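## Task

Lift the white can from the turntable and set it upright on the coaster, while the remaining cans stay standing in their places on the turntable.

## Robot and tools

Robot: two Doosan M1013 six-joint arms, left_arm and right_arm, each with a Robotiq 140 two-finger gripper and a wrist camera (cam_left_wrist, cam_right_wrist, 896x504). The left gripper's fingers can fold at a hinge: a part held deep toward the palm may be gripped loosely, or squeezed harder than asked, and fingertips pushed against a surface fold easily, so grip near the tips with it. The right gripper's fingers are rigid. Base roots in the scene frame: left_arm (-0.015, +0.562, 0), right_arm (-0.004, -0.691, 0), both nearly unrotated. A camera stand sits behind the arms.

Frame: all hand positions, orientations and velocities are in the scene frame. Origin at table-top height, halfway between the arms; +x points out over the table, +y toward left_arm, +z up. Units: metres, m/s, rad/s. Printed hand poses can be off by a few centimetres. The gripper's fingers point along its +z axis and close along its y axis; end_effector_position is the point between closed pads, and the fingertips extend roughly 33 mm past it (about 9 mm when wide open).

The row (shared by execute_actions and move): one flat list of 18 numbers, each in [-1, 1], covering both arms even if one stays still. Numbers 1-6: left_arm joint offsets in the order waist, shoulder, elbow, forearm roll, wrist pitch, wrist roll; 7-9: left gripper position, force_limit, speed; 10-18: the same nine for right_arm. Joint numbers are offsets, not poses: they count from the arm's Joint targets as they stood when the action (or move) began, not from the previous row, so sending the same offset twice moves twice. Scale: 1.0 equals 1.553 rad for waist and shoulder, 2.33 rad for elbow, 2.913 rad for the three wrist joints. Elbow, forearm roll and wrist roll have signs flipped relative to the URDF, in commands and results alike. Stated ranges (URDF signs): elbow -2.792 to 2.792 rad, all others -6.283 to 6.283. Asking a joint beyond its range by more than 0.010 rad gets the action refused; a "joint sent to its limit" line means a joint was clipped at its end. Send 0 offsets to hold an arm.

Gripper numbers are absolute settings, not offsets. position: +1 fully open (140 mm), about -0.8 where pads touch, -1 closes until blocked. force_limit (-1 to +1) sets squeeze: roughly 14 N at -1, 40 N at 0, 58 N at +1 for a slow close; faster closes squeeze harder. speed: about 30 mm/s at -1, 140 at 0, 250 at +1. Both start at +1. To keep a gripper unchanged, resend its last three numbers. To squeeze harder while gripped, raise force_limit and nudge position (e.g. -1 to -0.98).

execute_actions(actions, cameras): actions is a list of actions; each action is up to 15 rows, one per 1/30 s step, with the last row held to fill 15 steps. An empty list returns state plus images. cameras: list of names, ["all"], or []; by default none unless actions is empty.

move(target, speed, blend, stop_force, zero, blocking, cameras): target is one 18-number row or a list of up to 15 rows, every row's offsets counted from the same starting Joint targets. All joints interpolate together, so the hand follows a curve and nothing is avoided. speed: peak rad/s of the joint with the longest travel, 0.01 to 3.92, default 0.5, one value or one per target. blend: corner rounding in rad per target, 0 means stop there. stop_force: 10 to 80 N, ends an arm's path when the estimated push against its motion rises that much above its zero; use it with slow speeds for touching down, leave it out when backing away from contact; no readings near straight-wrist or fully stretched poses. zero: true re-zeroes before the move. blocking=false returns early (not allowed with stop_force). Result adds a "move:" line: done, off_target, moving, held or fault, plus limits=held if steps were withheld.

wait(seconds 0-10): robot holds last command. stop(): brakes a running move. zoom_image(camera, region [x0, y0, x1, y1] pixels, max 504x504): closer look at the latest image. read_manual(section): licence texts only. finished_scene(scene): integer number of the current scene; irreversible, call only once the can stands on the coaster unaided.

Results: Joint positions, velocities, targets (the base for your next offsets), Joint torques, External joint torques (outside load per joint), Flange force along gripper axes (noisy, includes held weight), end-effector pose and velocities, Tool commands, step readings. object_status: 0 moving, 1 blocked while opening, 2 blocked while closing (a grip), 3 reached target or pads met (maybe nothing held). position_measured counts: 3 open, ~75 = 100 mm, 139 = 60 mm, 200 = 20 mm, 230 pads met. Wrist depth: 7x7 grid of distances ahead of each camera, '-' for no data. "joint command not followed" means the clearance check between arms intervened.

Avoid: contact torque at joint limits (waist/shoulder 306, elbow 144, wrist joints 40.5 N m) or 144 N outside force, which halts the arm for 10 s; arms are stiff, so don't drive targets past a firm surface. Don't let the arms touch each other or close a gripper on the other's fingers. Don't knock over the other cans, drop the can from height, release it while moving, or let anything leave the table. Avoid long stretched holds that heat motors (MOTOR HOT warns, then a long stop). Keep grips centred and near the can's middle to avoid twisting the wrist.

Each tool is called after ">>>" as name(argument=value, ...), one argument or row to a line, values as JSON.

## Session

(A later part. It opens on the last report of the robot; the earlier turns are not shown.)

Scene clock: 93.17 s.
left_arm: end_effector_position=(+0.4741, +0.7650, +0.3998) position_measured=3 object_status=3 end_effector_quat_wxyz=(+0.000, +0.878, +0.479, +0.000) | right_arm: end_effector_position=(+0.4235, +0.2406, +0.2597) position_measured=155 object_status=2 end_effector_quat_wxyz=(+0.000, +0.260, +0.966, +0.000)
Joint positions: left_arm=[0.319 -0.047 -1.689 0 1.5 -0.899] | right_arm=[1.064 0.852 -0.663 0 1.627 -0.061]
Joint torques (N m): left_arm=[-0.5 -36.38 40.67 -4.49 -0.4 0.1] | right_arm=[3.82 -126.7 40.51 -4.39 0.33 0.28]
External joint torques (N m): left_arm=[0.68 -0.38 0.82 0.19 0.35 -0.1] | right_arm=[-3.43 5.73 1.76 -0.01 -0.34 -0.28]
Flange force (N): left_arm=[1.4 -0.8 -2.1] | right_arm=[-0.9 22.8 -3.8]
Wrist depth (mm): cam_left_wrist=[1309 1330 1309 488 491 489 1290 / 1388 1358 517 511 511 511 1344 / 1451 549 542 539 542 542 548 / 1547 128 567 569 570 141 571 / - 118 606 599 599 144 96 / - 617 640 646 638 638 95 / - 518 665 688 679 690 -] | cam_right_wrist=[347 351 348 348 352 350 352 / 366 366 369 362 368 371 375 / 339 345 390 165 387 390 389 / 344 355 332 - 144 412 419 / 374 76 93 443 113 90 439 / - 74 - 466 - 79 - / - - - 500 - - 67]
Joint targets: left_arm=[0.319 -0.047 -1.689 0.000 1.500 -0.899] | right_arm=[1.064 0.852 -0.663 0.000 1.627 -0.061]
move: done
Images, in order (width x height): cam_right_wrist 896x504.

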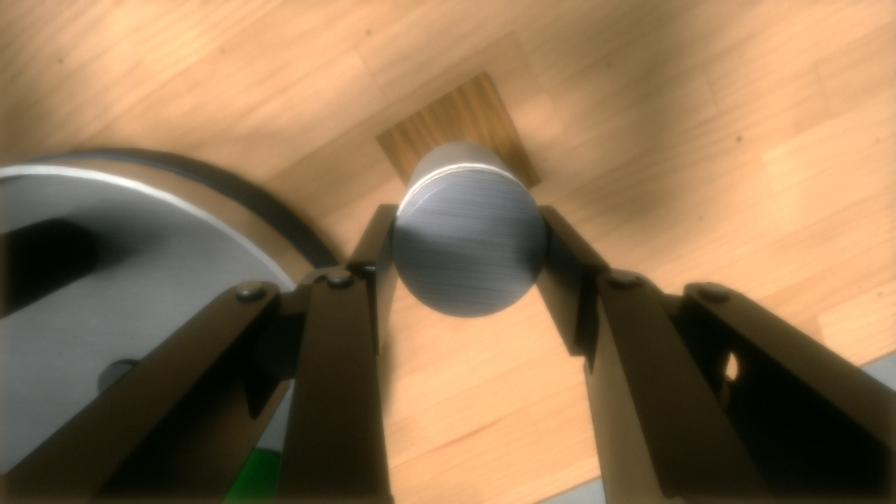

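>>> move(
  target=[0,0,0,0,0,0,1,1,1,-0.0076,0.0142,-0.0867,0,-0.0769,0,-1,0,0],
  speed=0.4,
  cameras=["cam_right_wrist"],
)

Scene clock: 98.83 s.
left_arm: end_effector_position=(+0.4741, +0.7650, +0.3998) position_measured=3 object_status=3 end_effector_quat_wxyz=(+0.000, +0.878, +0.479, +0.000) | right_arm: end_effector_position=(+0.4354, +0.2371, +0.1242) position_measured=155 object_status=2 end_effector_quat_wxyz=(+0.000, +0.265, +0.964, +0.000)
Joint positions: left_arm=[0.319 -0.047 -1.689 0 1.5 -0.899] | right_arm=[1.052 0.874 -0.865 0 1.403 -0.061]
Joint torques (N m): left_arm=[-0.74 -35.98 40.71 -4.46 -0.43 0.07] | right_arm=[3.36 -126.9 39.79 -4.33 0.3 0.25]
External joint torques (N m): left_arm=[0.61 -0.7 0.89 0.18 0.38 -0.07] | right_arm=[-3.37 5.13 1.89 0 -0.31 -0.25]
Flange force (N): left_arm=[1.0 -0.9 -2.3] | right_arm=[-1.4 17.6 0.1]
Wrist depth (mm): cam_left_wrist=[1290 1309 1296 484 484 484 1283 / 1351 1365 516 516 511 518 1337 / 1467 551 534 543 541 540 550 / 1538 128 567 570 575 141 560 / - 118 605 606 606 144 96 / - 623 642 648 640 648 95 / - 524 670 683 674 677 -] | cam_right_wrist=[228 229 229 227 230 230 231 / 240 240 239 231 239 243 244 / 251 255 255 164 249 256 256 / 207 255 263 145 144 271 272 / 224 77 93 289 114 90 285 / - 74 - 306 - 79 - / - - - 331 - - 67]
Joint targets: left_arm=[0.319 -0.047 -1.689 0.000 1.500 -0.899] | right_arm=[1.052 0.874 -0.865 0.000 1.403 -0.061]
move: done
Images, in order (width x height): cam_right_wrist 896x504.

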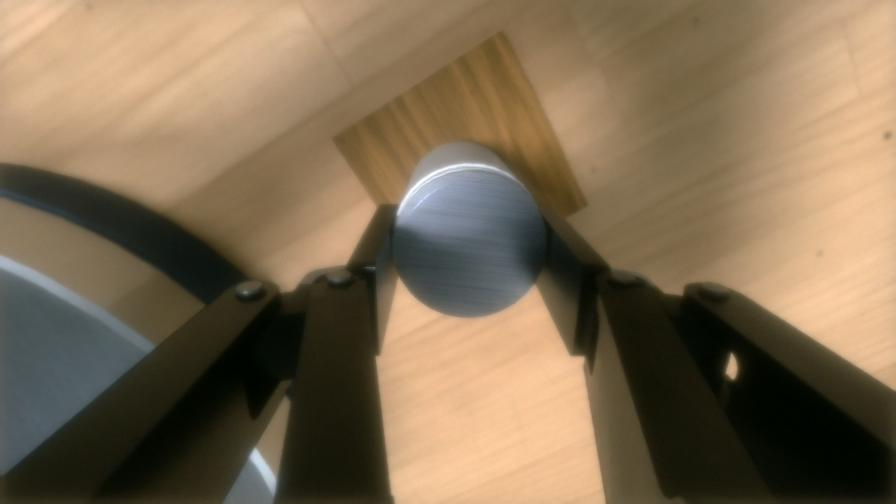

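>>> move(
  target=[0,0,0,0,0,0,1,1,1,0,0.0071,-0.0134,0,-0.0146,0,-1,0,0],
  speed=0.03,
  stop_force=14,
  cameras=["cam_right_wrist"],
)

Scene clock: 101.87 s.
left_arm: end_effector_position=(+0.4741, +0.7650, +0.3998) position_measured=3 object_status=3 end_effector_quat_wxyz=(+0.000, +0.878, +0.479, +0.000) | right_arm: end_effector_position=(+0.4354, +0.2373, +0.1034) position_measured=155 object_status=2 end_effector_quat_wxyz=(+0.000, +0.265, +0.964, +0.000)
Joint positions: left_arm=[0.319 -0.047 -1.689 0 1.5 -0.899] | right_arm=[1.052 0.882 -0.888 0 1.371 -0.061]
Joint torques (N m): left_arm=[-0.69 -36.56 40.62 -4.5 -0.41 0.14] | right_arm=[6.28 -103.08 28.8 -4.76 -1.01 0.15]
External joint torques (N m): left_arm=[0.74 -0.2 0.96 0.2 0.36 -0.14] | right_arm=[-6.1 -19.31 12.76 0.44 1.01 -0.15]
Flange force (N): left_arm=[1.9 -0.7 -2.3] | right_arm=[-4.7 11.5 -22.9]
Wrist depth (mm): cam_left_wrist=[1303 1296 1270 488 487 488 1303 / 1365 1351 513 516 511 512 1337 / 1411 542 540 540 542 541 546 / 1493 128 570 572 572 141 561 / - 118 602 606 602 144 96 / - 620 638 643 642 653 95 / - 523 668 677 672 688 -] | cam_right_wrist=[210 210 211 209 211 212 213 / 220 220 220 211 221 224 224 / 230 234 231 146 228 236 237 / 206 243 241 145 146 250 251 / 183 76 93 264 116 90 264 / - 74 - 283 - 79 - / - - - 303 - - 67]
Joint targets: left_arm=[0.319 -0.047 -1.689 0.000 1.500 -0.899] | right_arm=[1.052 0.882 -0.888 0.000 1.371 -0.061]
move: contact (right_arm); right_arm: the wrist pitch is farthest, 0.011 rad from its target
Images, in order (width x height): cam_right_wrist 896x504.

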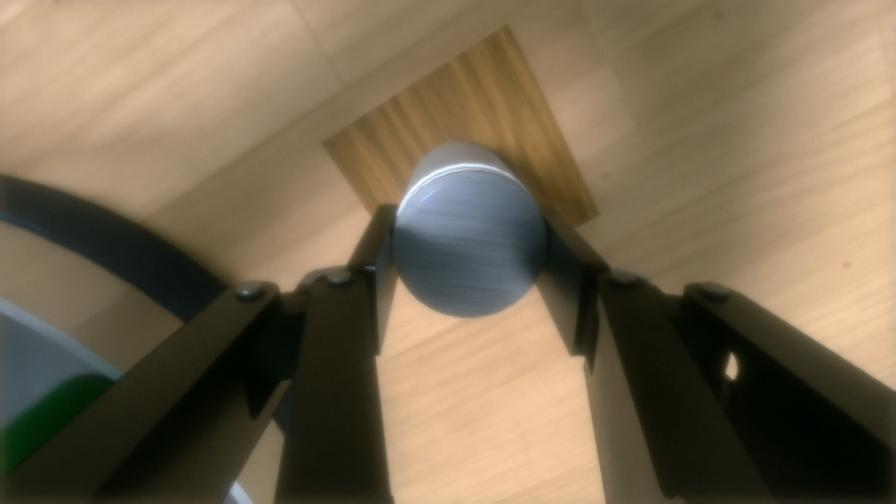

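>>> move(
  target=[
    [0,0,0,0,0,0,1,1,1,0,0,0,0,0,0,0.2,0,-0.5],
    [0,0,0,0,0,0,1,1,1,0,-0.018,0.0678,0,0.0642,0,0.2,0,-0.5],
  ],
  speed=[0.5,0.4],
  cameras=["cam_right_wrist"],
)

Scene clock: 104.60 s.
left_arm: end_effector_position=(+0.4741, +0.7650, +0.3998) position_measured=3 object_status=3 end_effector_quat_wxyz=(+0.000, +0.878, +0.479, +0.000) | right_arm: end_effector_position=(+0.4351, +0.2368, +0.2201) position_measured=104 object_status=3 end_effector_quat_wxyz=(+0.000, +0.266, +0.964, +0.000)
Joint positions: left_arm=[0.319 -0.047 -1.689 0 1.5 -0.899] | right_arm=[1.052 0.854 -0.73 0 1.558 -0.061]
Joint torques (N m): left_arm=[-0.52 -36.75 40.77 -4.53 -0.45 0.08] | right_arm=[4.67 -124.79 39.66 -4.49 0.34 0.27]
External joint torques (N m): left_arm=[0.31 0.18 0.71 0.26 0.41 -0.08] | right_arm=[-5.1 3.87 2.6 0.12 -0.35 -0.28]
Flange force (N): left_arm=[1.6 0.2 -1.9] | right_arm=[-2.8 20.4 -3.8]
Wrist depth (mm): cam_left_wrist=[1283 1303 1316 484 491 490 1323 / 1330 1337 518 513 517 512 1330 / 1459 544 540 539 542 546 549 / 1451 128 567 576 578 141 565 / - 118 604 605 601 144 96 / - 615 640 642 635 650 95 / - 520 665 690 681 686 -] | cam_right_wrist=[313 313 316 315 314 315 318 / 328 329 332 324 333 334 333 / 299 332 351 253 352 353 354 / 313 315 140 370 144 367 374 / - 88 342 396 392 91 385 / - 73 366 420 423 - 89 / - - 444 450 453 - -]
Joint targets: left_arm=[0.319 -0.047 -1.689 0.000 1.500 -0.899] | right_arm=[1.052 0.854 -0.730 0.000 1.558 -0.061]
move: done
Images, in order (width x height): cam_right_wrist 896x504.

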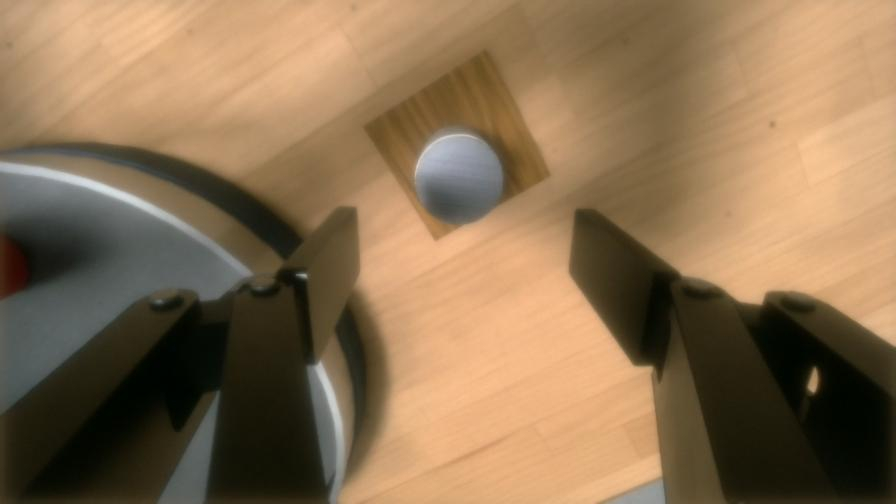

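>>> finished_scene(
  scene=1,
)

The scene is finished: the task was done.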